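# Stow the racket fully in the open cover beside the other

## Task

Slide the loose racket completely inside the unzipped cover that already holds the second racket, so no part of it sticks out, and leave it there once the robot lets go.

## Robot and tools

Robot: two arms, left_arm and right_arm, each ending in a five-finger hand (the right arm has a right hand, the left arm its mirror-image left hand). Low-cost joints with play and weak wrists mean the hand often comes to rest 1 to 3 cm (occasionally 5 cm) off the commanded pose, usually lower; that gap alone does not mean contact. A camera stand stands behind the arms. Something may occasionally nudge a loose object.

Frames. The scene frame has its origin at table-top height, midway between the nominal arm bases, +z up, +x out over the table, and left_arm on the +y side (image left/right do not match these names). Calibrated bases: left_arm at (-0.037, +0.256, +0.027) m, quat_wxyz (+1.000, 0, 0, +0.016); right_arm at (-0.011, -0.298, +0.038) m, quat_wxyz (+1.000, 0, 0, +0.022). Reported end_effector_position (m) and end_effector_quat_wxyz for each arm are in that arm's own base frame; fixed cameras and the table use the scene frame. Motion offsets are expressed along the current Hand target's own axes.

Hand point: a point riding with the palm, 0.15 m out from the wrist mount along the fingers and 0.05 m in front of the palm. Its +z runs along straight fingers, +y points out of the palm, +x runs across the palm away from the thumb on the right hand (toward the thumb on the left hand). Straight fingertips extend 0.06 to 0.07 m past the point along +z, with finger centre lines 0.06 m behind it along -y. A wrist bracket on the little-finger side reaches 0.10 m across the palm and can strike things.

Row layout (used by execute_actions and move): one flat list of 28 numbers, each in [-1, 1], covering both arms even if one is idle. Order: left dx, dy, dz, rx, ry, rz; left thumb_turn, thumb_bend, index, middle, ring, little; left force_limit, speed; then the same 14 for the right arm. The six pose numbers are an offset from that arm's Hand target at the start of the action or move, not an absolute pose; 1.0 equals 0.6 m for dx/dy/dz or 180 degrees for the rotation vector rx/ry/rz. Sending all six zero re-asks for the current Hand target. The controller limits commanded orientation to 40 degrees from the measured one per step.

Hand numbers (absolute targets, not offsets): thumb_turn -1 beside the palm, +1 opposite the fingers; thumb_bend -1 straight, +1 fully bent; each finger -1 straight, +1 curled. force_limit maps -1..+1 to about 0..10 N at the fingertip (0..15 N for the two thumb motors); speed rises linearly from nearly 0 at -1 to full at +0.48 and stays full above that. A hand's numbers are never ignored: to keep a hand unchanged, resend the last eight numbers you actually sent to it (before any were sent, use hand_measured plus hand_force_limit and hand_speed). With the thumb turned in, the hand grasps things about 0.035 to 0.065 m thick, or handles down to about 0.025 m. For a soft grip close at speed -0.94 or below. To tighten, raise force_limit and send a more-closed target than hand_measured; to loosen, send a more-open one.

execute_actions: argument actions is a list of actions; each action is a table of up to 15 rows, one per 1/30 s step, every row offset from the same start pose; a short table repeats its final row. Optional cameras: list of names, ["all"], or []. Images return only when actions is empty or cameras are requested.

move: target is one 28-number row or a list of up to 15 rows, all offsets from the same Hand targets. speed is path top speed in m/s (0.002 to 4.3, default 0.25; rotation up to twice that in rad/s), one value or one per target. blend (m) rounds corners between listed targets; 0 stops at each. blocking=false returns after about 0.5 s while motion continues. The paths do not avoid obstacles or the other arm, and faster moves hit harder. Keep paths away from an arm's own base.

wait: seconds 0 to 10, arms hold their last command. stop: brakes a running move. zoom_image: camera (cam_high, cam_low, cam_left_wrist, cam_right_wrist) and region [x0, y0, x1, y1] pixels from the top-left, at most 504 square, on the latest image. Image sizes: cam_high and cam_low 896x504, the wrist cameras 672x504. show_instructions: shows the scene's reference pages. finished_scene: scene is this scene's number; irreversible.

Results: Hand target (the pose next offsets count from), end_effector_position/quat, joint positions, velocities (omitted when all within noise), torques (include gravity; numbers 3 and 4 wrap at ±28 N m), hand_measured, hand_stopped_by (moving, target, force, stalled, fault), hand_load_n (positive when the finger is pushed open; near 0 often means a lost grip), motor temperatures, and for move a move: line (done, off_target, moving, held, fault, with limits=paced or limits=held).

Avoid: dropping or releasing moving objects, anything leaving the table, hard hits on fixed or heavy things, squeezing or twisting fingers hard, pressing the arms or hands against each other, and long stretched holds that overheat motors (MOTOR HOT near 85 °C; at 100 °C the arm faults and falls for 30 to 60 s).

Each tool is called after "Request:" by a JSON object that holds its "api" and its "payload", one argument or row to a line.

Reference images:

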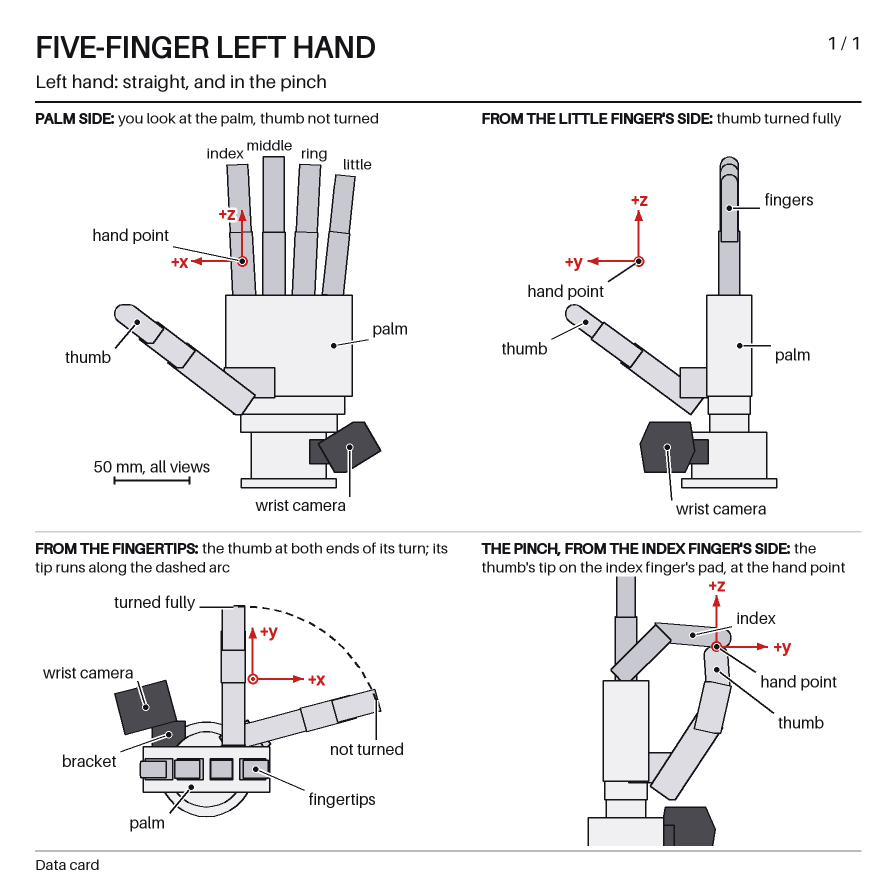

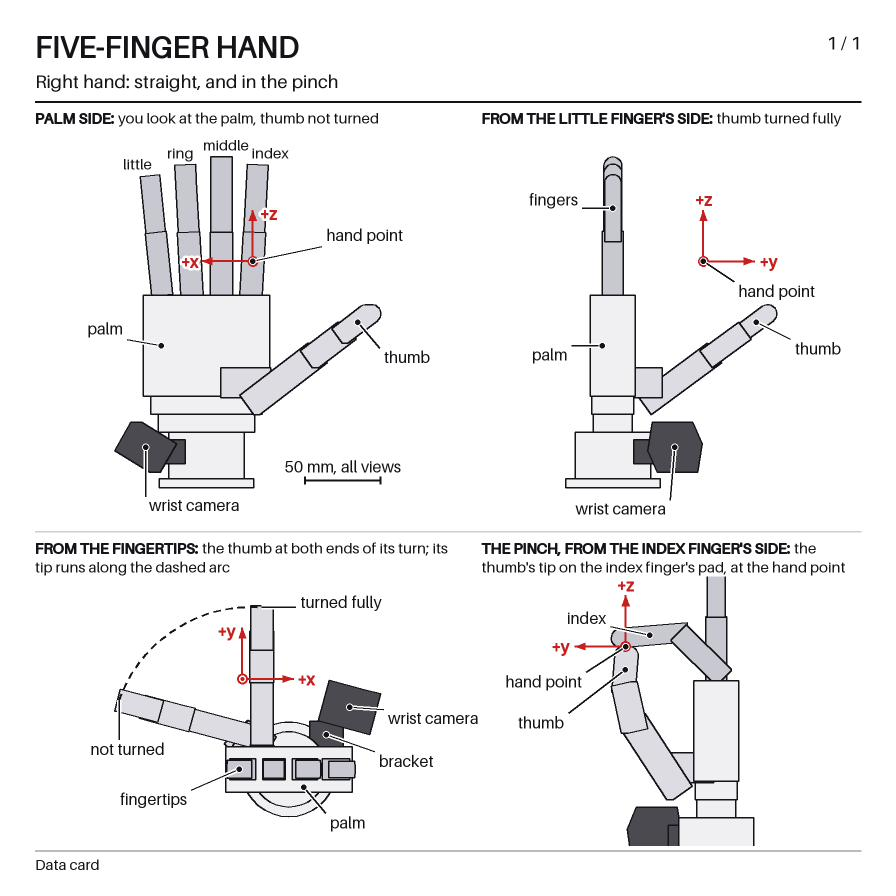

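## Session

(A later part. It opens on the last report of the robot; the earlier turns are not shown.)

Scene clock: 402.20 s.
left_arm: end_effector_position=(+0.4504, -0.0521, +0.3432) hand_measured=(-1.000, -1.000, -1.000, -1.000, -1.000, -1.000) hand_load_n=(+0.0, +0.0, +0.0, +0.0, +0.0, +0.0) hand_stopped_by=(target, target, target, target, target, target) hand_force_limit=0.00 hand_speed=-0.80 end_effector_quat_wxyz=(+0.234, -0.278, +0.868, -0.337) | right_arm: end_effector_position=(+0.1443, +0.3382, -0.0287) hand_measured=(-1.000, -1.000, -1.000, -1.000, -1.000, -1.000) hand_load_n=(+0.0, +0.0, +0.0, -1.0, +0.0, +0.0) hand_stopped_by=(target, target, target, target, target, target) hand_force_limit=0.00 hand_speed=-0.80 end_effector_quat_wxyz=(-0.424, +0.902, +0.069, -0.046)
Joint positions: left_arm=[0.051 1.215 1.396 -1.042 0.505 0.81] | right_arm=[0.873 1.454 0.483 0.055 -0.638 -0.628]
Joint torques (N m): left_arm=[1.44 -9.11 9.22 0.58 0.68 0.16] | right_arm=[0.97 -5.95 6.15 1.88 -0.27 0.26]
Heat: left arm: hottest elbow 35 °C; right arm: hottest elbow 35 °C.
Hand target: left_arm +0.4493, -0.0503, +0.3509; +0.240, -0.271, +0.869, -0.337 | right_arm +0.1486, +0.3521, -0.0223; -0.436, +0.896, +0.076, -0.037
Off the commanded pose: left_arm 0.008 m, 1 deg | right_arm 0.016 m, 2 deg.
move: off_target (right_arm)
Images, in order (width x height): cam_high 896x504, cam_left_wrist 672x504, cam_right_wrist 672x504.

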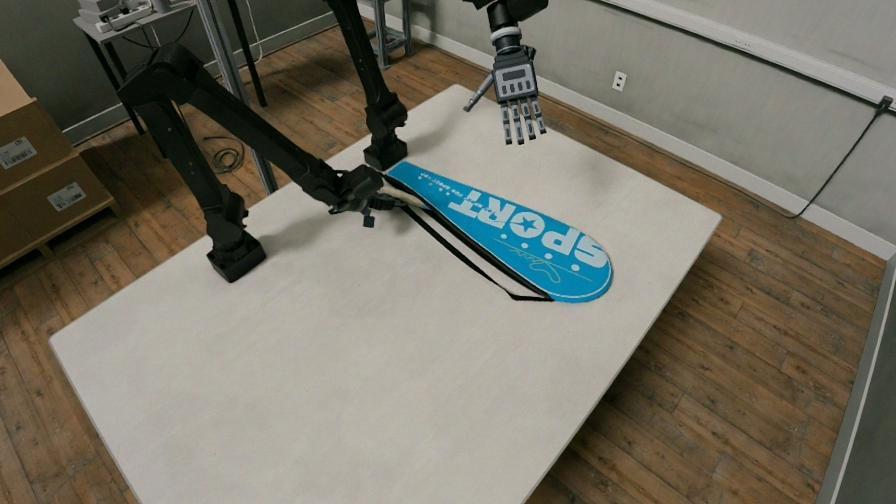

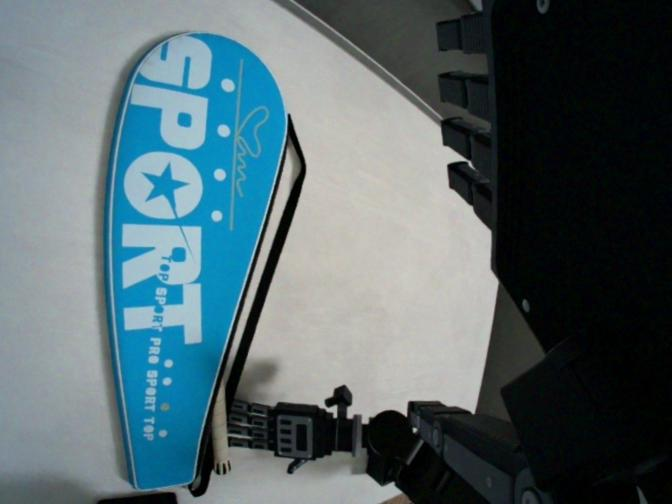

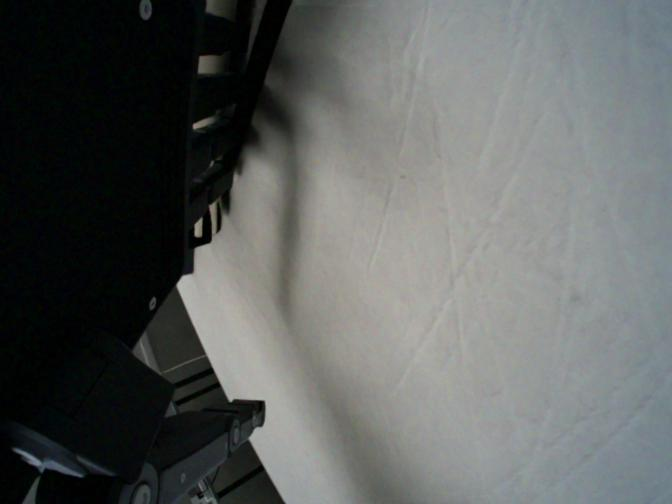

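Request:
{"api": "move", "payload": {
  "target": [
    [0.2187,0.333,-0.1163,-0.1754,-0.3353,-0.8213,-1,-1,-1,-1,-1,-1,0,-0.8, 0,0.0206,-0.0262,0,0,0,-1,-1,-1,-1,-1,-1,0,-0.8],
    [0.25,0.4283,-0.0288,-0.1754,-0.3353,-0.8213,-1,-1,-1,-1,-1,-1,0,-0.8, 0,0.0206,-0.0262,0,0,0,-1,-1,-1,-1,-1,-1,0,-0.8]
  ],
  "cameras": ["all"],
  "speed": 0.3,
  "blend": 0.02
}}

Scene clock: 444.17 s.
left_arm: end_effector_position=(+0.2460, +0.0201, +0.1446) hand_measured=(-1.000, -1.000, -1.000, -1.000, -1.000, -1.000) hand_load_n=(+0.0, +0.0, +0.0, +0.0, +0.0, +0.0) hand_stopped_by=(target, target, target, target, target, target) hand_force_limit=0.00 hand_speed=-0.80 end_effector_quat_wxyz=(-0.001, +0.992, +0.122, -0.002) | right_arm: end_effector_position=(+0.1442, +0.3342, -0.0292) hand_measured=(-1.000, -1.000, -1.000, -1.000, -1.000, -1.000) hand_load_n=(-0.5, +0.0, +0.0, -0.5, +0.0, +0.0) hand_stopped_by=(target, target, target, target, target, target) hand_force_limit=0.00 hand_speed=-0.80 end_effector_quat_wxyz=(-0.428, +0.899, +0.077, -0.048)
Joint positions: left_arm=[0.338 0.891 0.748 -1.431 -0.004 -1.479] | right_arm=[0.859 1.452 0.476 0.055 -0.661 -0.653]
Joint torques (N m): left_arm=[1.38 -2.32 6.95 0.49 0.27 -0.22] | right_arm=[-1.49 -7.82 4.57 0.81 -0.58 0.02]
Heat: left arm: hottest elbow 35 °C; right arm: hottest elbow 35 °C.
Hand target: left_arm +0.2491, +0.0236, +0.1429; +0.000, +0.991, +0.136, +0.001 | right_arm +0.1520, +0.3324, -0.0224; -0.436, +0.896, +0.076, -0.037
Off the commanded pose: left_arm 0.005 m, 2 deg | right_arm 0.011 m, 2 deg.
move: off_target (right_arm)

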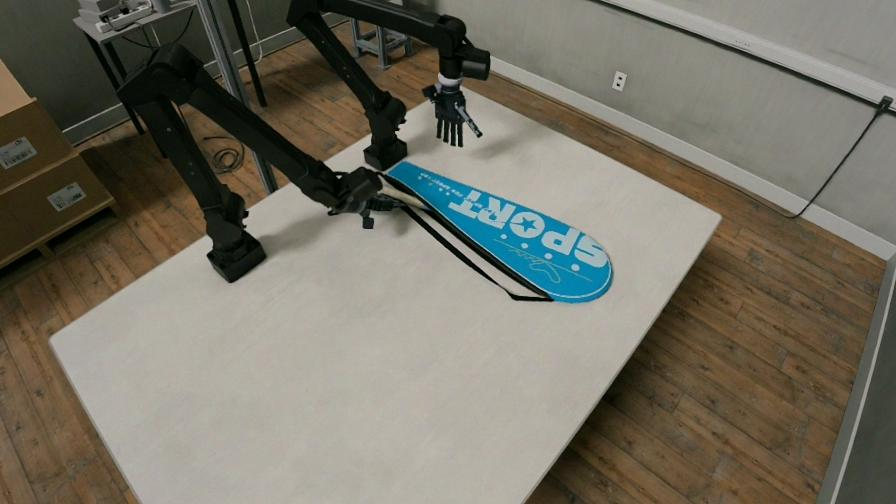

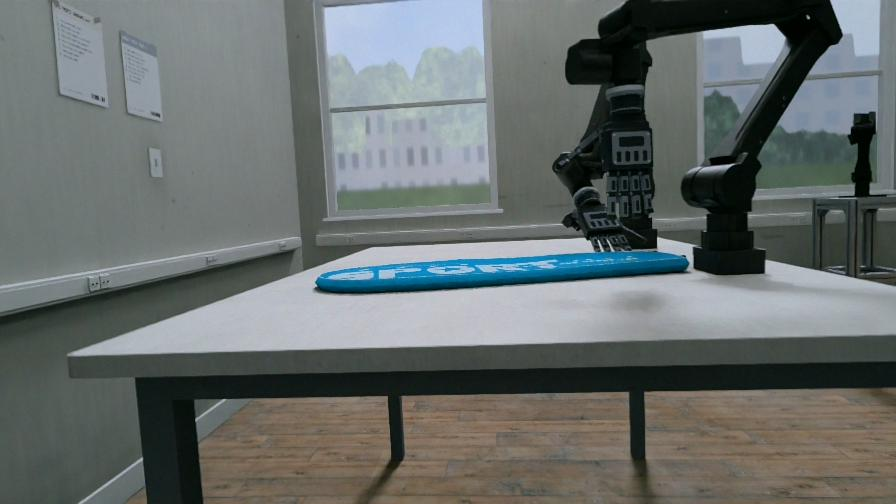

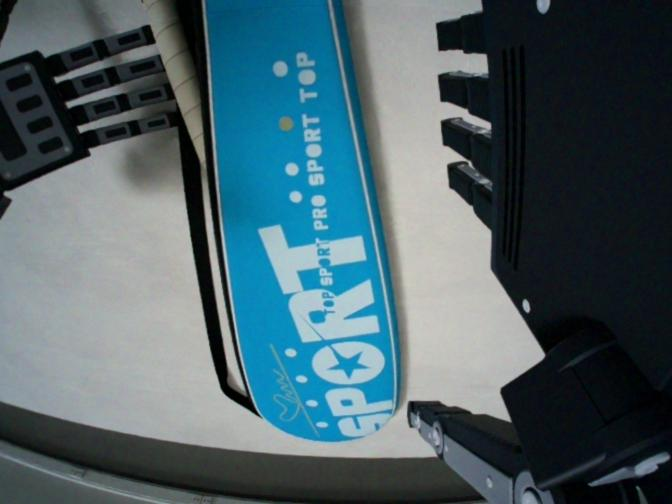

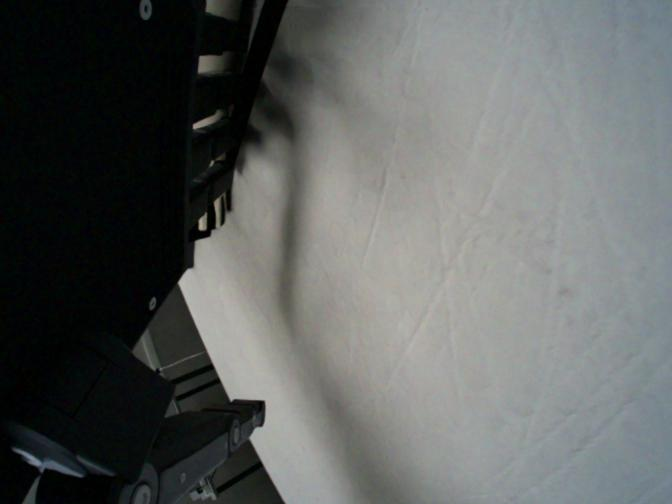

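Request:
{"api": "move", "payload": {
  "target": [0,0,0.137,0,0,0,-1,-1,-1,-1,-1,-1,0,-0.8, 0,0,0,0,0,0,-1,-1,-1,-1,-1,-1,0,-0.8],
  "cameras": ["cam_high","cam_left_wrist"],
  "speed": 0.12
}}

Request:
{"api": "zoom_image", "payload": {
  "camera": "cam_high",
  "region": [360, 80, 530, 240]
}}

Scene clock: 450.13 s.
left_arm: end_effector_position=(+0.2469, +0.0204, +0.0627) hand_measured=(-1.000, -1.000, -1.000, -1.000, -1.000, -1.000) hand_load_n=(+0.0, +0.0, +0.0, +0.0, +0.0, +0.0) hand_stopped_by=(target, target, target, target, target, target) hand_force_limit=0.00 hand_speed=-0.80 end_effector_quat_wxyz=(-0.002, +0.992, +0.123, -0.002) | right_arm: end_effector_position=(+0.1442, +0.3342, -0.0292) hand_measured=(-1.000, -1.000, -1.000, -1.000, -1.000, -1.000) hand_load_n=(+0.0, +0.0, +0.0, +0.0, +0.0, +0.0) hand_stopped_by=(target, target, target, target, target, target) hand_force_limit=0.00 hand_speed=-0.80 end_effector_quat_wxyz=(-0.428, +0.899, +0.077, -0.048)
Joint positions: left_arm=[0.338 0.971 0.567 -1.169 -0.004 -1.479] | right_arm=[0.859 1.452 0.476 0.055 -0.661 -0.653]
Joint torques (N m): left_arm=[1.49 -2.67 6.48 0.47 0.28 -0.18] | right_arm=[-1.55 -7.82 4.57 0.81 -0.58 0.03]
Motor temperatures (°C): left_arm=[26 33 34 28 27 26] | right_arm=[34 29 34 30 27 25]
Heat: left arm: hottest elbow 34 °C; right arm: hottest waist 34 °C.
Hand target: left_arm +0.2492, +0.0236, +0.0607; +0.000, +0.991, +0.136, +0.001 | right_arm +0.1520, +0.3324, -0.0224; -0.436, +0.896, +0.076, -0.037
Off the commanded pose: left_arm 0.004 m, 2 deg | right_arm 0.011 m, 2 deg.
move: off_target (right_arm)
Images, in order (width x height): cam_high 896x504, cam_left_wrist 672x504.

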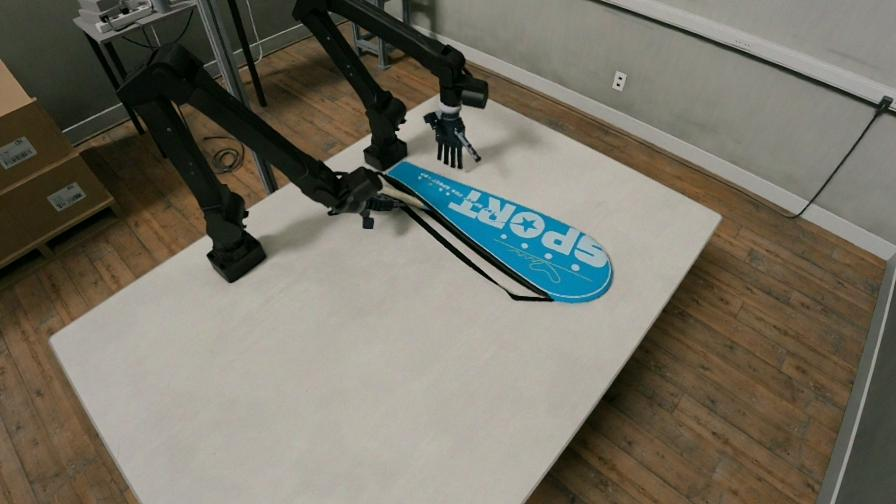

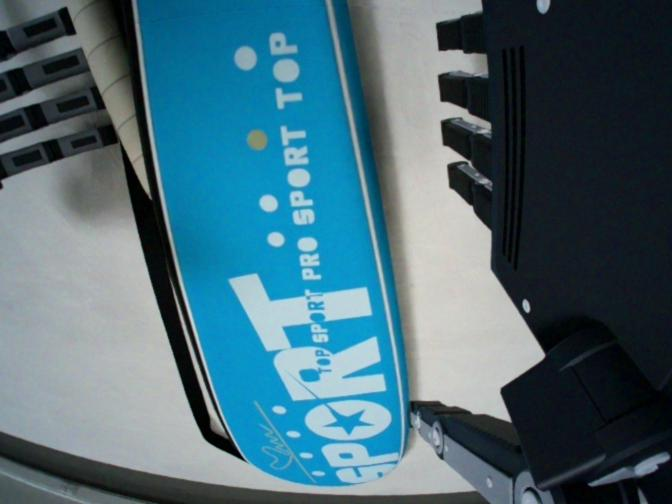

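Scaled by 2.965 from the camera's 896x504 image, which has a finer 1280x720 frame.

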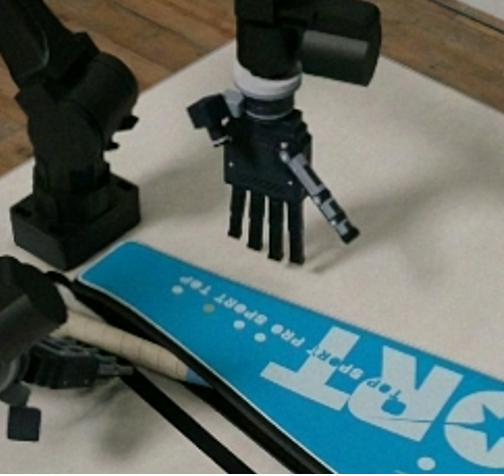

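Request:
{"api": "zoom_image", "payload": {
  "camera": "cam_left_wrist",
  "region": [0, 0, 250, 250]
}}

Request:
{"api": "zoom_image", "payload": {
  "camera": "cam_low",
  "region": [520, 160, 720, 300]
}}

Scaled by 2.016 from the camera's 672x504 image, which has a finer 960x720 frame.

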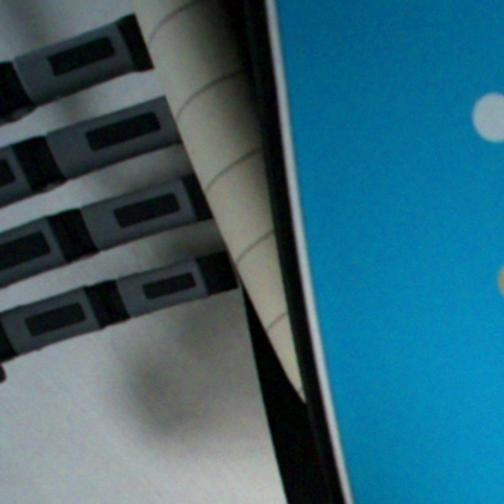

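This scene's latest camera images include none from cam_low. They are from: cam_high, cam_left_wrist. cam_low's image comes with the result of a call that names it in "cameras".

Request:
{"api": "move", "payload": {
  "target": [0,0.07,0,0,0,0,-1,-1,-1,-1,-1,-1,0,-0.8, 0,0,0,0,0,0,-1,-1,-1,-1,-1,-1,0,-0.8],
  "cameras": ["cam_high","cam_low","cam_left_wrist"],
  "speed": 0.06
}}

Request:
{"api": "zoom_image", "payload": {
  "camera": "cam_left_wrist",
  "region": [0, 0, 250, 250]
}}

Request:
{"api": "zoom_image", "payload": {
  "camera": "cam_high",
  "region": [360, 80, 530, 240]
}}

Scene clock: 462.33 s.
left_arm: end_effector_position=(+0.2570, -0.0159, +0.0621) hand_measured=(-1.000, -1.000, -1.000, -1.000, -1.000, -1.000) hand_load_n=(+0.0, +0.0, +0.0, +0.0, +0.0, +0.0) hand_stopped_by=(target, target, target, target, target, target) hand_force_limit=0.00 hand_speed=-0.80 end_effector_quat_wxyz=(-0.001, +0.991, +0.131, -0.003) | right_arm: end_effector_position=(+0.1442, +0.3342, -0.0292) hand_measured=(-1.000, -1.000, -1.000, -1.000, -1.000, -1.000) hand_load_n=(-0.5, +0.0, +0.0, +0.0, +0.0, +0.0) hand_stopped_by=(target, target, target, target, target, target) hand_force_limit=0.00 hand_speed=-0.80 end_effector_quat_wxyz=(-0.428, +0.899, +0.077, -0.048)
Joint positions: left_arm=[0.161 0.974 0.567 -1.169 -0.001 -1.673] | right_arm=[0.859 1.452 0.476 0.055 -0.661 -0.653]
Joint torques (N m): left_arm=[0.15 -2.61 6.61 0.54 0.15 -0.14] | right_arm=[-1.55 -7.82 4.57 0.81 -0.58 0.03]
Heat: left arm: hottest shoulder 33 °C; right arm: hottest waist 34 °C.
Hand target: left_arm +0.2605, -0.0169, +0.0607; +0.000, +0.991, +0.136, +0.001 | right_arm +0.1520, +0.3324, -0.0224; -0.436, +0.896, +0.076, -0.037
Off the commanded pose: left_arm 0.004 m, 1 deg | right_arm 0.011 m, 2 deg.
move: off_target (right_arm)
Images, in order (width x height): cam_high 896x504, cam_low 896x504, cam_left_wrist 672x504.

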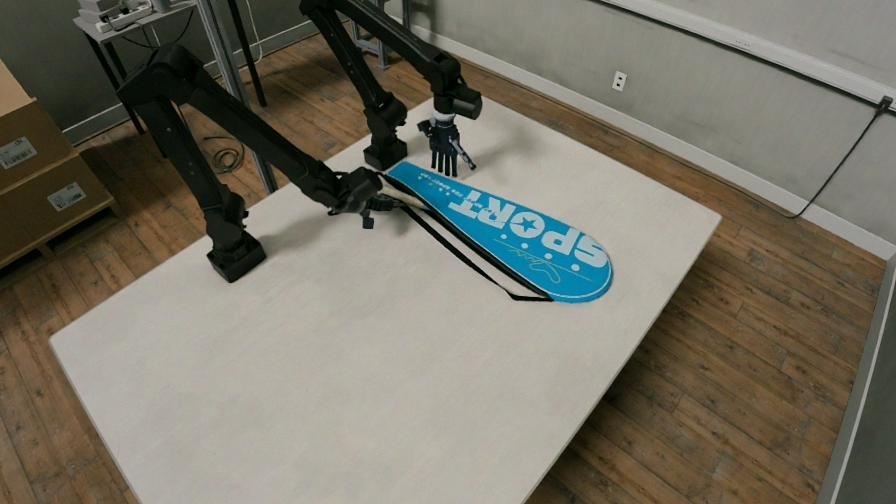

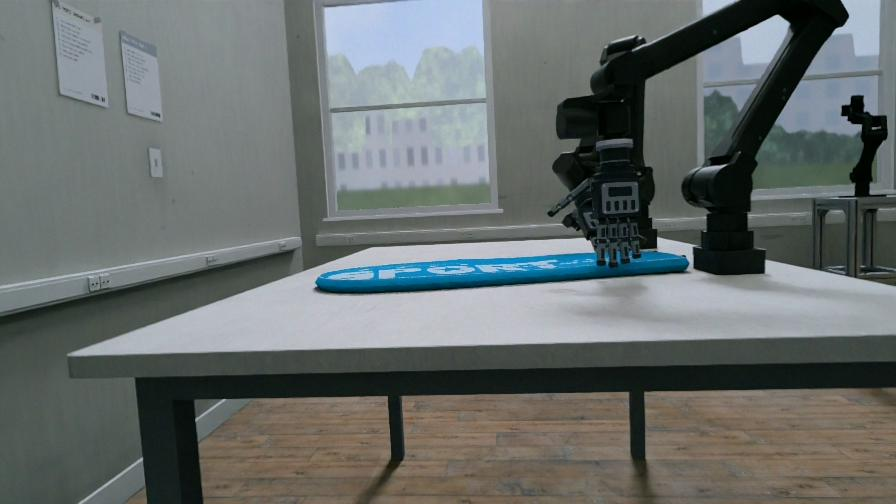

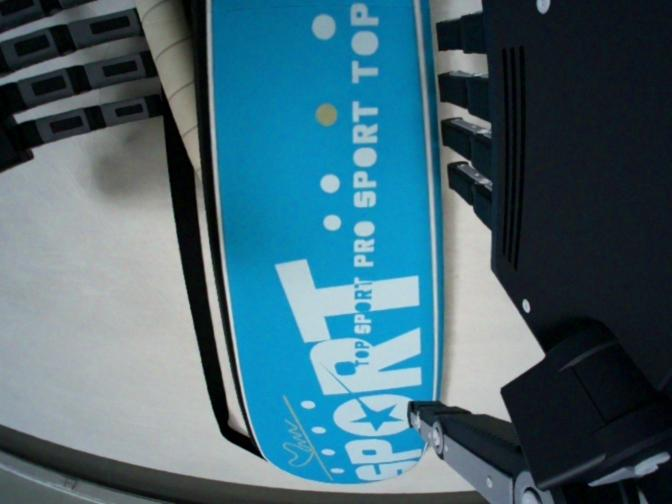

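Scaled by 2.016 from the camera's 672x504 image, which has a finer 960x720 frame.

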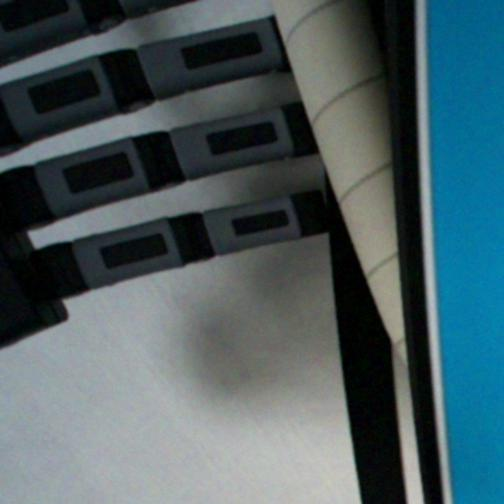

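Scaled by 2.965 from the camera's 896x504 image, which has a finer 1280x720 frame.

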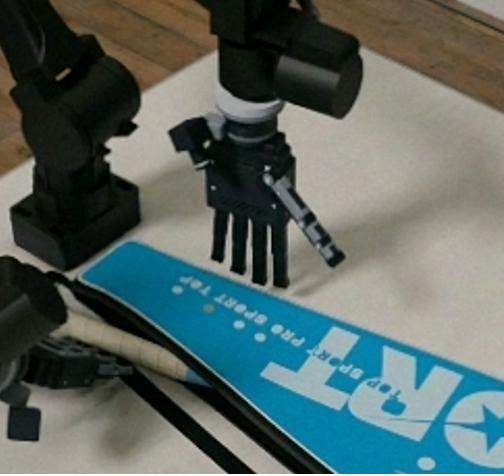

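Request:
{"api": "move", "payload": {
  "target": [0,0.015,0,0,0,0,-1,-1,-1,-1,-1,-1,0,-0.8, 0,-0.0553,0.0626,0,0.0175,0.0137,-1,-1,-1,-1,-1,-1,0,-0.8],
  "cameras": ["cam_high","cam_left_wrist","cam_right_wrist"],
  "speed": 0.05
}}

Request:
{"api": "zoom_image", "payload": {
  "camera": "cam_left_wrist",
  "region": [0, 0, 250, 250]
}}

Request:
{"api": "zoom_image", "payload": {
  "camera": "cam_high",
  "region": [360, 100, 530, 240]
}}

Scene clock: 470.77 s.
left_arm: end_effector_position=(+0.2591, -0.0223, +0.0611) hand_measured=(-1.000, -1.000, -1.000, -1.000, -1.000, -1.000) hand_load_n=(+0.0, +0.0, +0.0, +0.5, +0.0, +0.0) hand_stopped_by=(target, target, target, target, target, target) hand_force_limit=0.00 hand_speed=-0.80 end_effector_quat_wxyz=(-0.001, +0.991, +0.136, -0.004) | right_arm: end_effector_position=(+0.1359, +0.3549, -0.0308) hand_measured=(-1.000, -1.000, -1.000, -1.000, -1.000, -1.000) hand_load_n=(+0.0, +0.0, -0.5, +0.0, +0.0, -0.5) hand_stopped_by=(target, target, target, target, target, target) hand_force_limit=0.00 hand_speed=-0.80 end_effector_quat_wxyz=(-0.419, +0.907, +0.033, -0.031)
Joint positions: left_arm=[0.129 0.979 0.567 -1.166 -0.001 -1.715] | right_arm=[0.945 1.463 0.476 0.135 -0.538 -0.494]
Joint torques (N m): left_arm=[0.09 -2.67 6.82 0.5 0.15 -0.18] | right_arm=[1.32 -5.36 8.39 1.7 -0.16 0.27]
Heat: left arm: hottest elbow 33 °C; right arm: hottest waist 34 °C.
Hand target: left_arm +0.2629, -0.0255, +0.0607; +0.000, +0.991, +0.136, +0.000 | right_arm +0.1436, +0.3817, -0.0194; -0.437, +0.898, +0.045, -0.022
Off the commanded pose: left_arm 0.005 m, 0 deg | right_arm 0.030 m, 3 deg.
move: off_target (right_arm)
Images, in order (width x height): cam_high 896x504, cam_left_wrist 672x504, cam_right_wrist 672x504.

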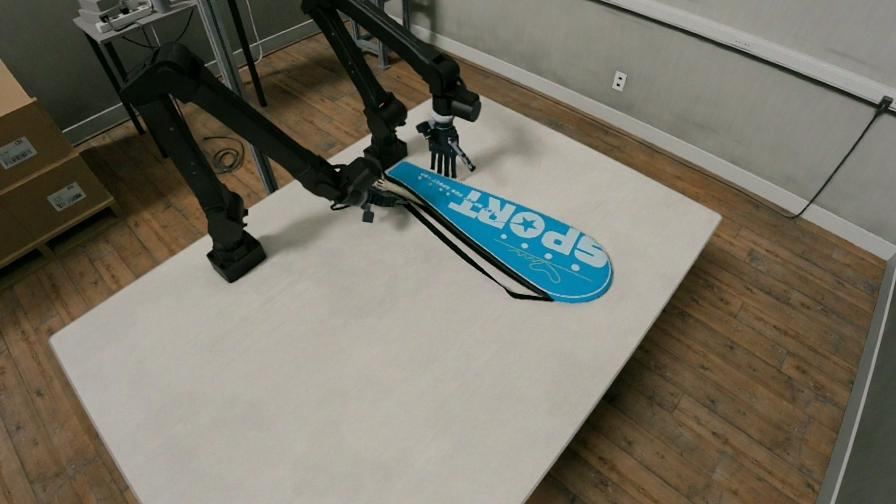

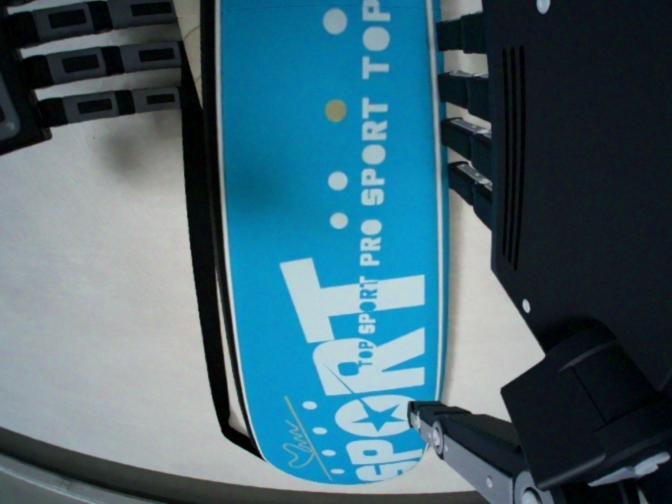

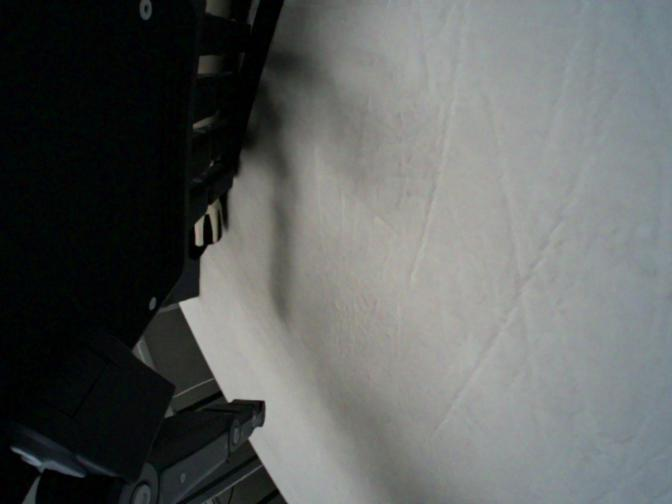

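Scaled by 2.016 from the camera's 672x504 image, which has a finer 960x720 frame.

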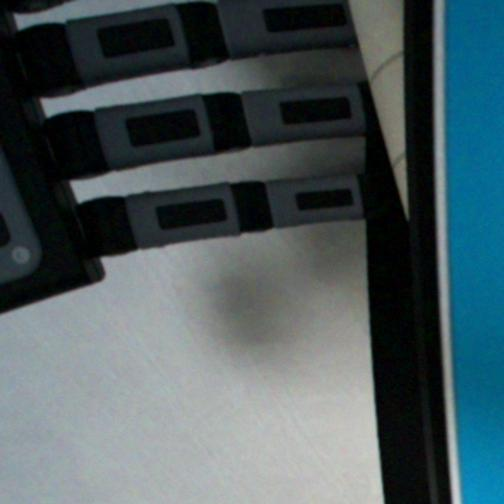

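Scaled by 2.965 from the camera's 896x504 image, which has a finer 1280x720 frame.

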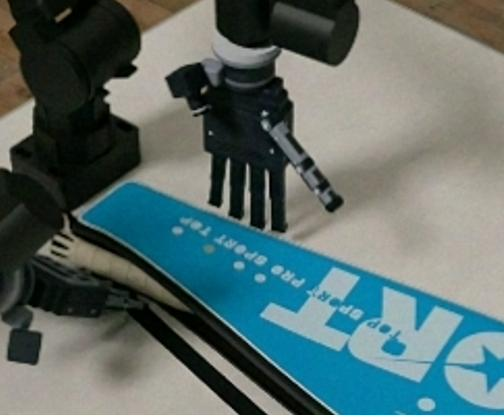

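Request:
{"api": "move", "payload": {
  "target": [
    [0,0,0,0,0,0,-1,-1,-1,-1,-1,-1,0,-0.8, 0.0067,0.0623,-0.0797,0,0,0,-1,-1,-1,-1,-1,-1,0,-0.8],
    [0,0,0,0,0,0,-1,-1,-1,-1,-1,-1,0,-0.8, 0.0067,-0.1475,-0.2442,0,0,0,1,-1,-1,-1,1,1,0,0.2],
    [0,0,0,0,0,0,-1,-1,-1,-1,-1,-1,0,-0.8, -0.2542,-0.3228,-0.0782,-0.0725,0.1208,0.5276,1,-1,-1,-1,1,1,0,0.2]
  ],
  "cameras": ["all"],
  "speed": [0.1,0.2,0.25]
}}

Scene clock: 532.27 s.
left_arm: end_effector_position=(+0.2591, -0.0223, +0.0611) hand_measured=(-1.000, -1.000, -1.000, -1.000, -1.000, -1.000) hand_load_n=(+0.0, +0.0, +0.0, +0.0, +0.0, +0.0) hand_stopped_by=(target, target, target, target, target, target) hand_force_limit=0.00 hand_speed=-0.80 end_effector_quat_wxyz=(-0.001, +0.991, +0.136, -0.004) | right_arm: end_effector_position=(-0.0147, +0.4263, +0.1341) hand_measured=(+1.000, -1.000, -1.000, -1.000, +1.000, +1.000) hand_load_n=(+0.0, +0.0, +0.0, +0.0, +0.0, +0.0) hand_stopped_by=(target, target, target, target, target, target) hand_force_limit=0.00 hand_speed=0.20 end_effector_quat_wxyz=(-0.172, +0.671, -0.702, -0.165)
Joint positions: left_arm=[0.129 0.979 0.567 -1.166 -0.001 -1.715] | right_arm=[1.442 1.129 0.741 -0.703 -0.039 1.497]
Joint torques (N m): left_arm=[0.03 -2.78 6.83 0.51 0.13 -0.18] | right_arm=[1.03 -4.37 12.55 0.18 0.05 0.28]
Heat: left arm: hottest shoulder 32 °C; right arm: hottest elbow 36 °C.
Hand target: left_arm +0.2629, -0.0255, +0.0607; +0.000, +0.991, +0.136, +0.000 | right_arm -0.0164, +0.4487, +0.1619; -0.187, +0.668, -0.698, -0.179
Off the commanded pose: left_arm 0.005 m, 0 deg | right_arm 0.036 m, 2 deg.
move: off_target (right_arm); target 2's new numbers were sent with right_arm's hand 0.040 m and 4 deg from that target

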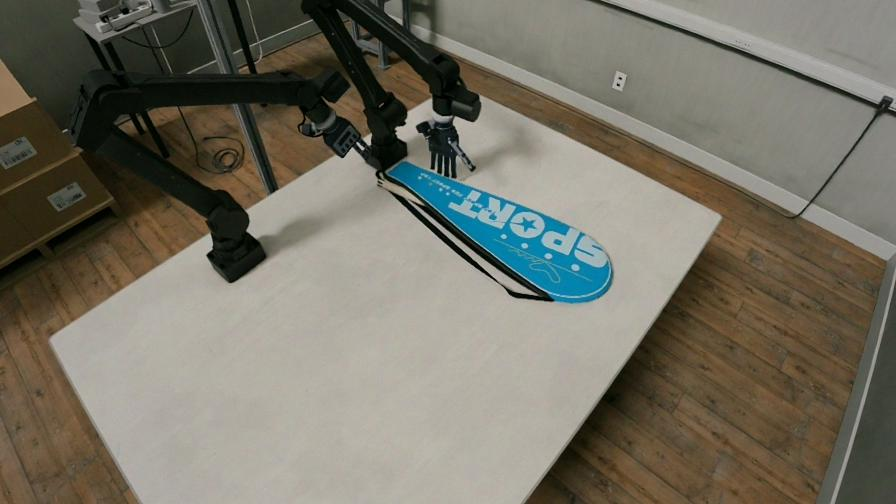

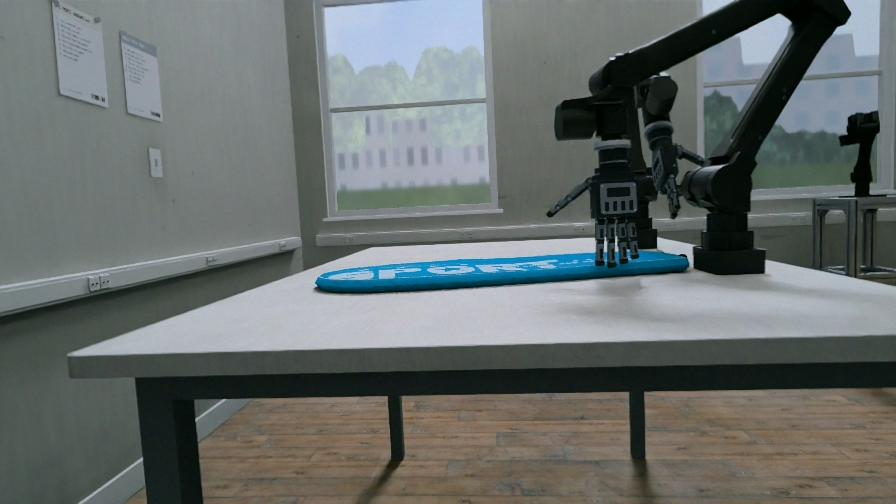

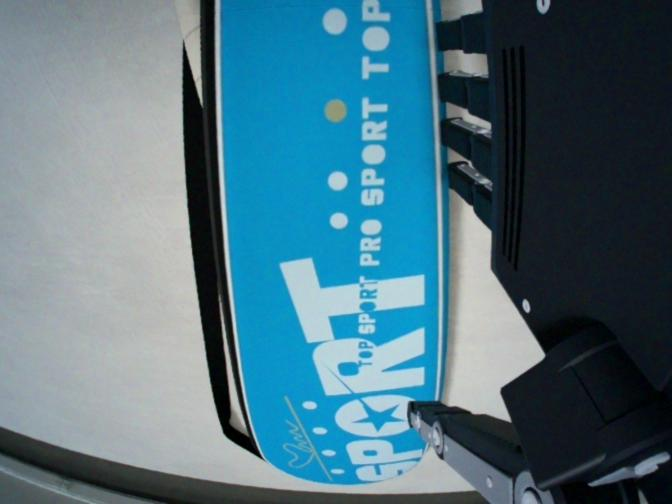

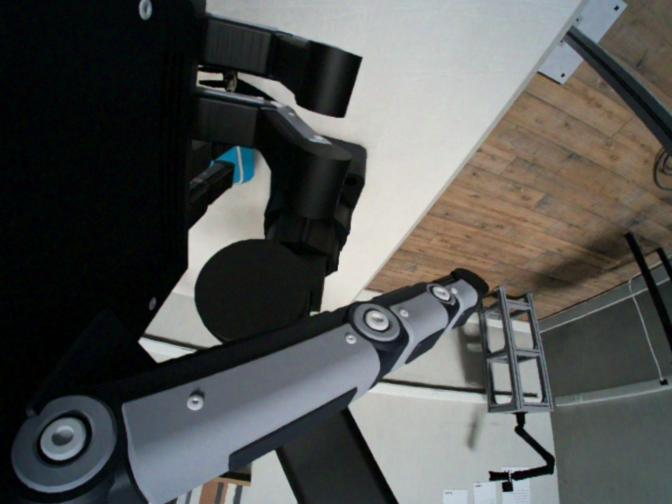

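Request:
{"api": "zoom_image", "payload": {
  "camera": "cam_high",
  "region": [300, 90, 450, 220]
}}

Request:
{"api": "zoom_image", "payload": {
  "camera": "cam_low",
  "region": [580, 70, 780, 280]
}}

Scaled by 3.360 from the camera's 896x504 image, which has a finer 1280x720 frame.

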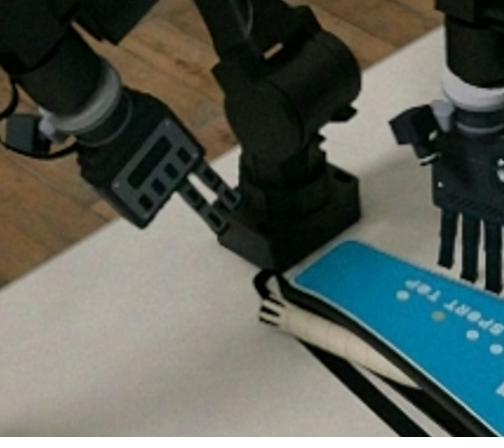

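Scaled by 2.400 from the camera's 896x504 image, which has a finer 1280x720 frame.

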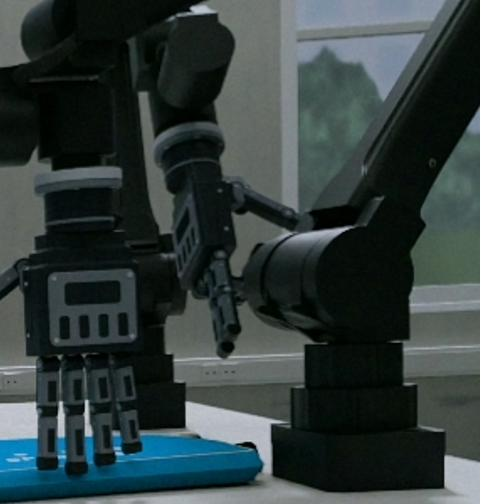

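Request:
{"api": "move", "payload": {
  "target": [0,0,0,0,0,0,-1,-1,-1,-1,-1,-1,0,-0.8, 0.0453,0.0042,0.1183,0,0,0,1,-1,-1,-1,1,1,0,0.2],
  "cameras": ["cam_high","cam_low"],
  "speed": 0.1
}}

Request:
{"api": "zoom_image", "payload": {
  "camera": "cam_high",
  "region": [300, 90, 450, 220]
}}

Request:
{"api": "zoom_image", "payload": {
  "camera": "cam_low",
  "region": [580, 70, 780, 280]
}}

Scene clock: 542.50 s.
left_arm: end_effector_position=(+0.2591, -0.0223, +0.0611) hand_measured=(-1.000, -1.000, -1.000, -1.000, -1.000, -1.000) hand_load_n=(-0.5, +0.0, +0.0, +0.0, +0.0, +0.0) hand_stopped_by=(target, target, target, target, target, target) hand_force_limit=0.00 hand_speed=-0.80 end_effector_quat_wxyz=(-0.001, +0.991, +0.136, -0.004) | right_arm: end_effector_position=(-0.0102, +0.4557, +0.0864) hand_measured=(+1.000, -1.000, -1.000, -1.000, +1.000, +1.000) hand_load_n=(+0.0, +0.0, +0.0, +0.0, +0.0, +0.0) hand_stopped_by=(target, target, target, target, target, target) hand_force_limit=0.00 hand_speed=0.20 end_effector_quat_wxyz=(-0.183, +0.666, -0.702, -0.172)
Joint positions: left_arm=[0.129 0.979 0.567 -1.166 -0.001 -1.715] | right_arm=[1.443 1.276 0.704 -0.492 -0.034 1.505]
Joint torques (N m): left_arm=[0.03 -2.73 6.8 0.5 0.14 -0.18] | right_arm=[1.08 -5.6 6.8 1.52 0.05 0.27]
Heat: left arm: hottest shoulder 32 °C; right arm: hottest elbow 38 °C.
Hand target: left_arm +0.2629, -0.0255, +0.0607; +0.000, +0.991, +0.136, +0.000 | right_arm -0.0184, +0.4608, +0.0869; -0.187, +0.668, -0.698, -0.179
Off the commanded pose: left_arm 0.005 m, 0 deg | right_arm 0.010 m, 1 deg.
move: done
Images, in order (width x height): cam_high 896x504, cam_low 896x504.

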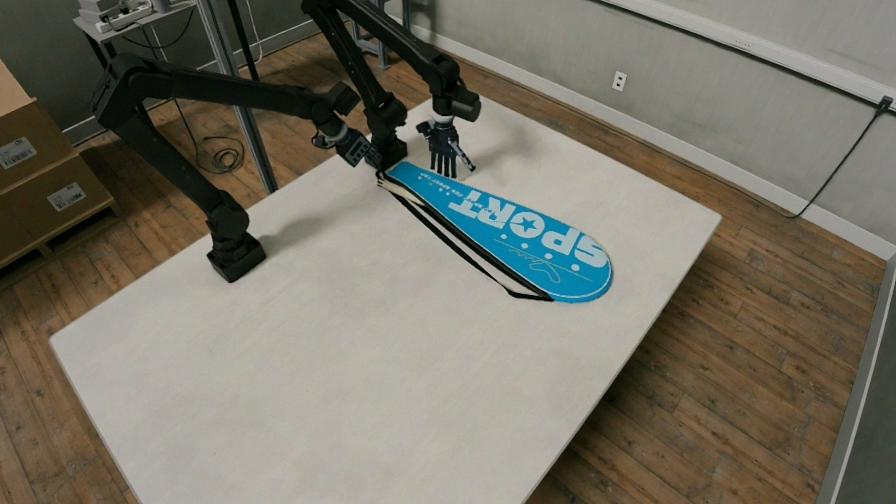

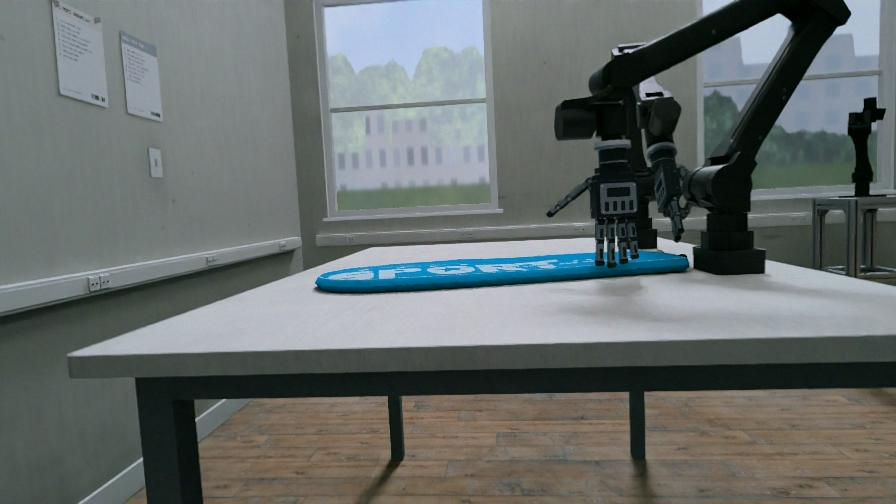

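Scaled by 3.360 from the camera's 896x504 image, which has a finer 1280x720 frame.

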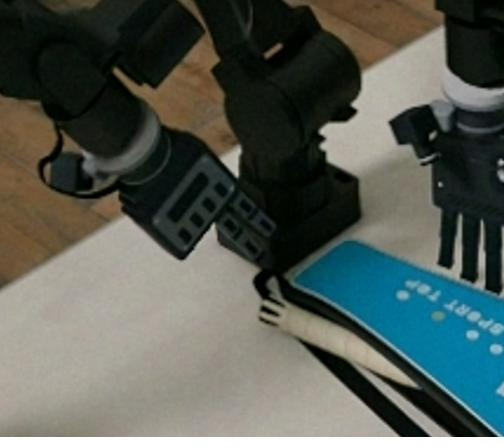

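Scaled by 2.400 from the camera's 896x504 image, which has a finer 1280x720 frame.

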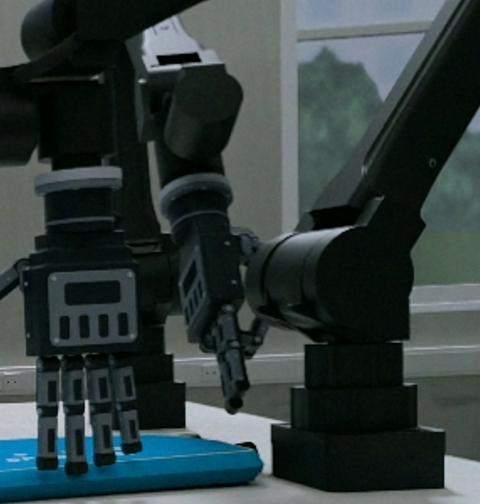

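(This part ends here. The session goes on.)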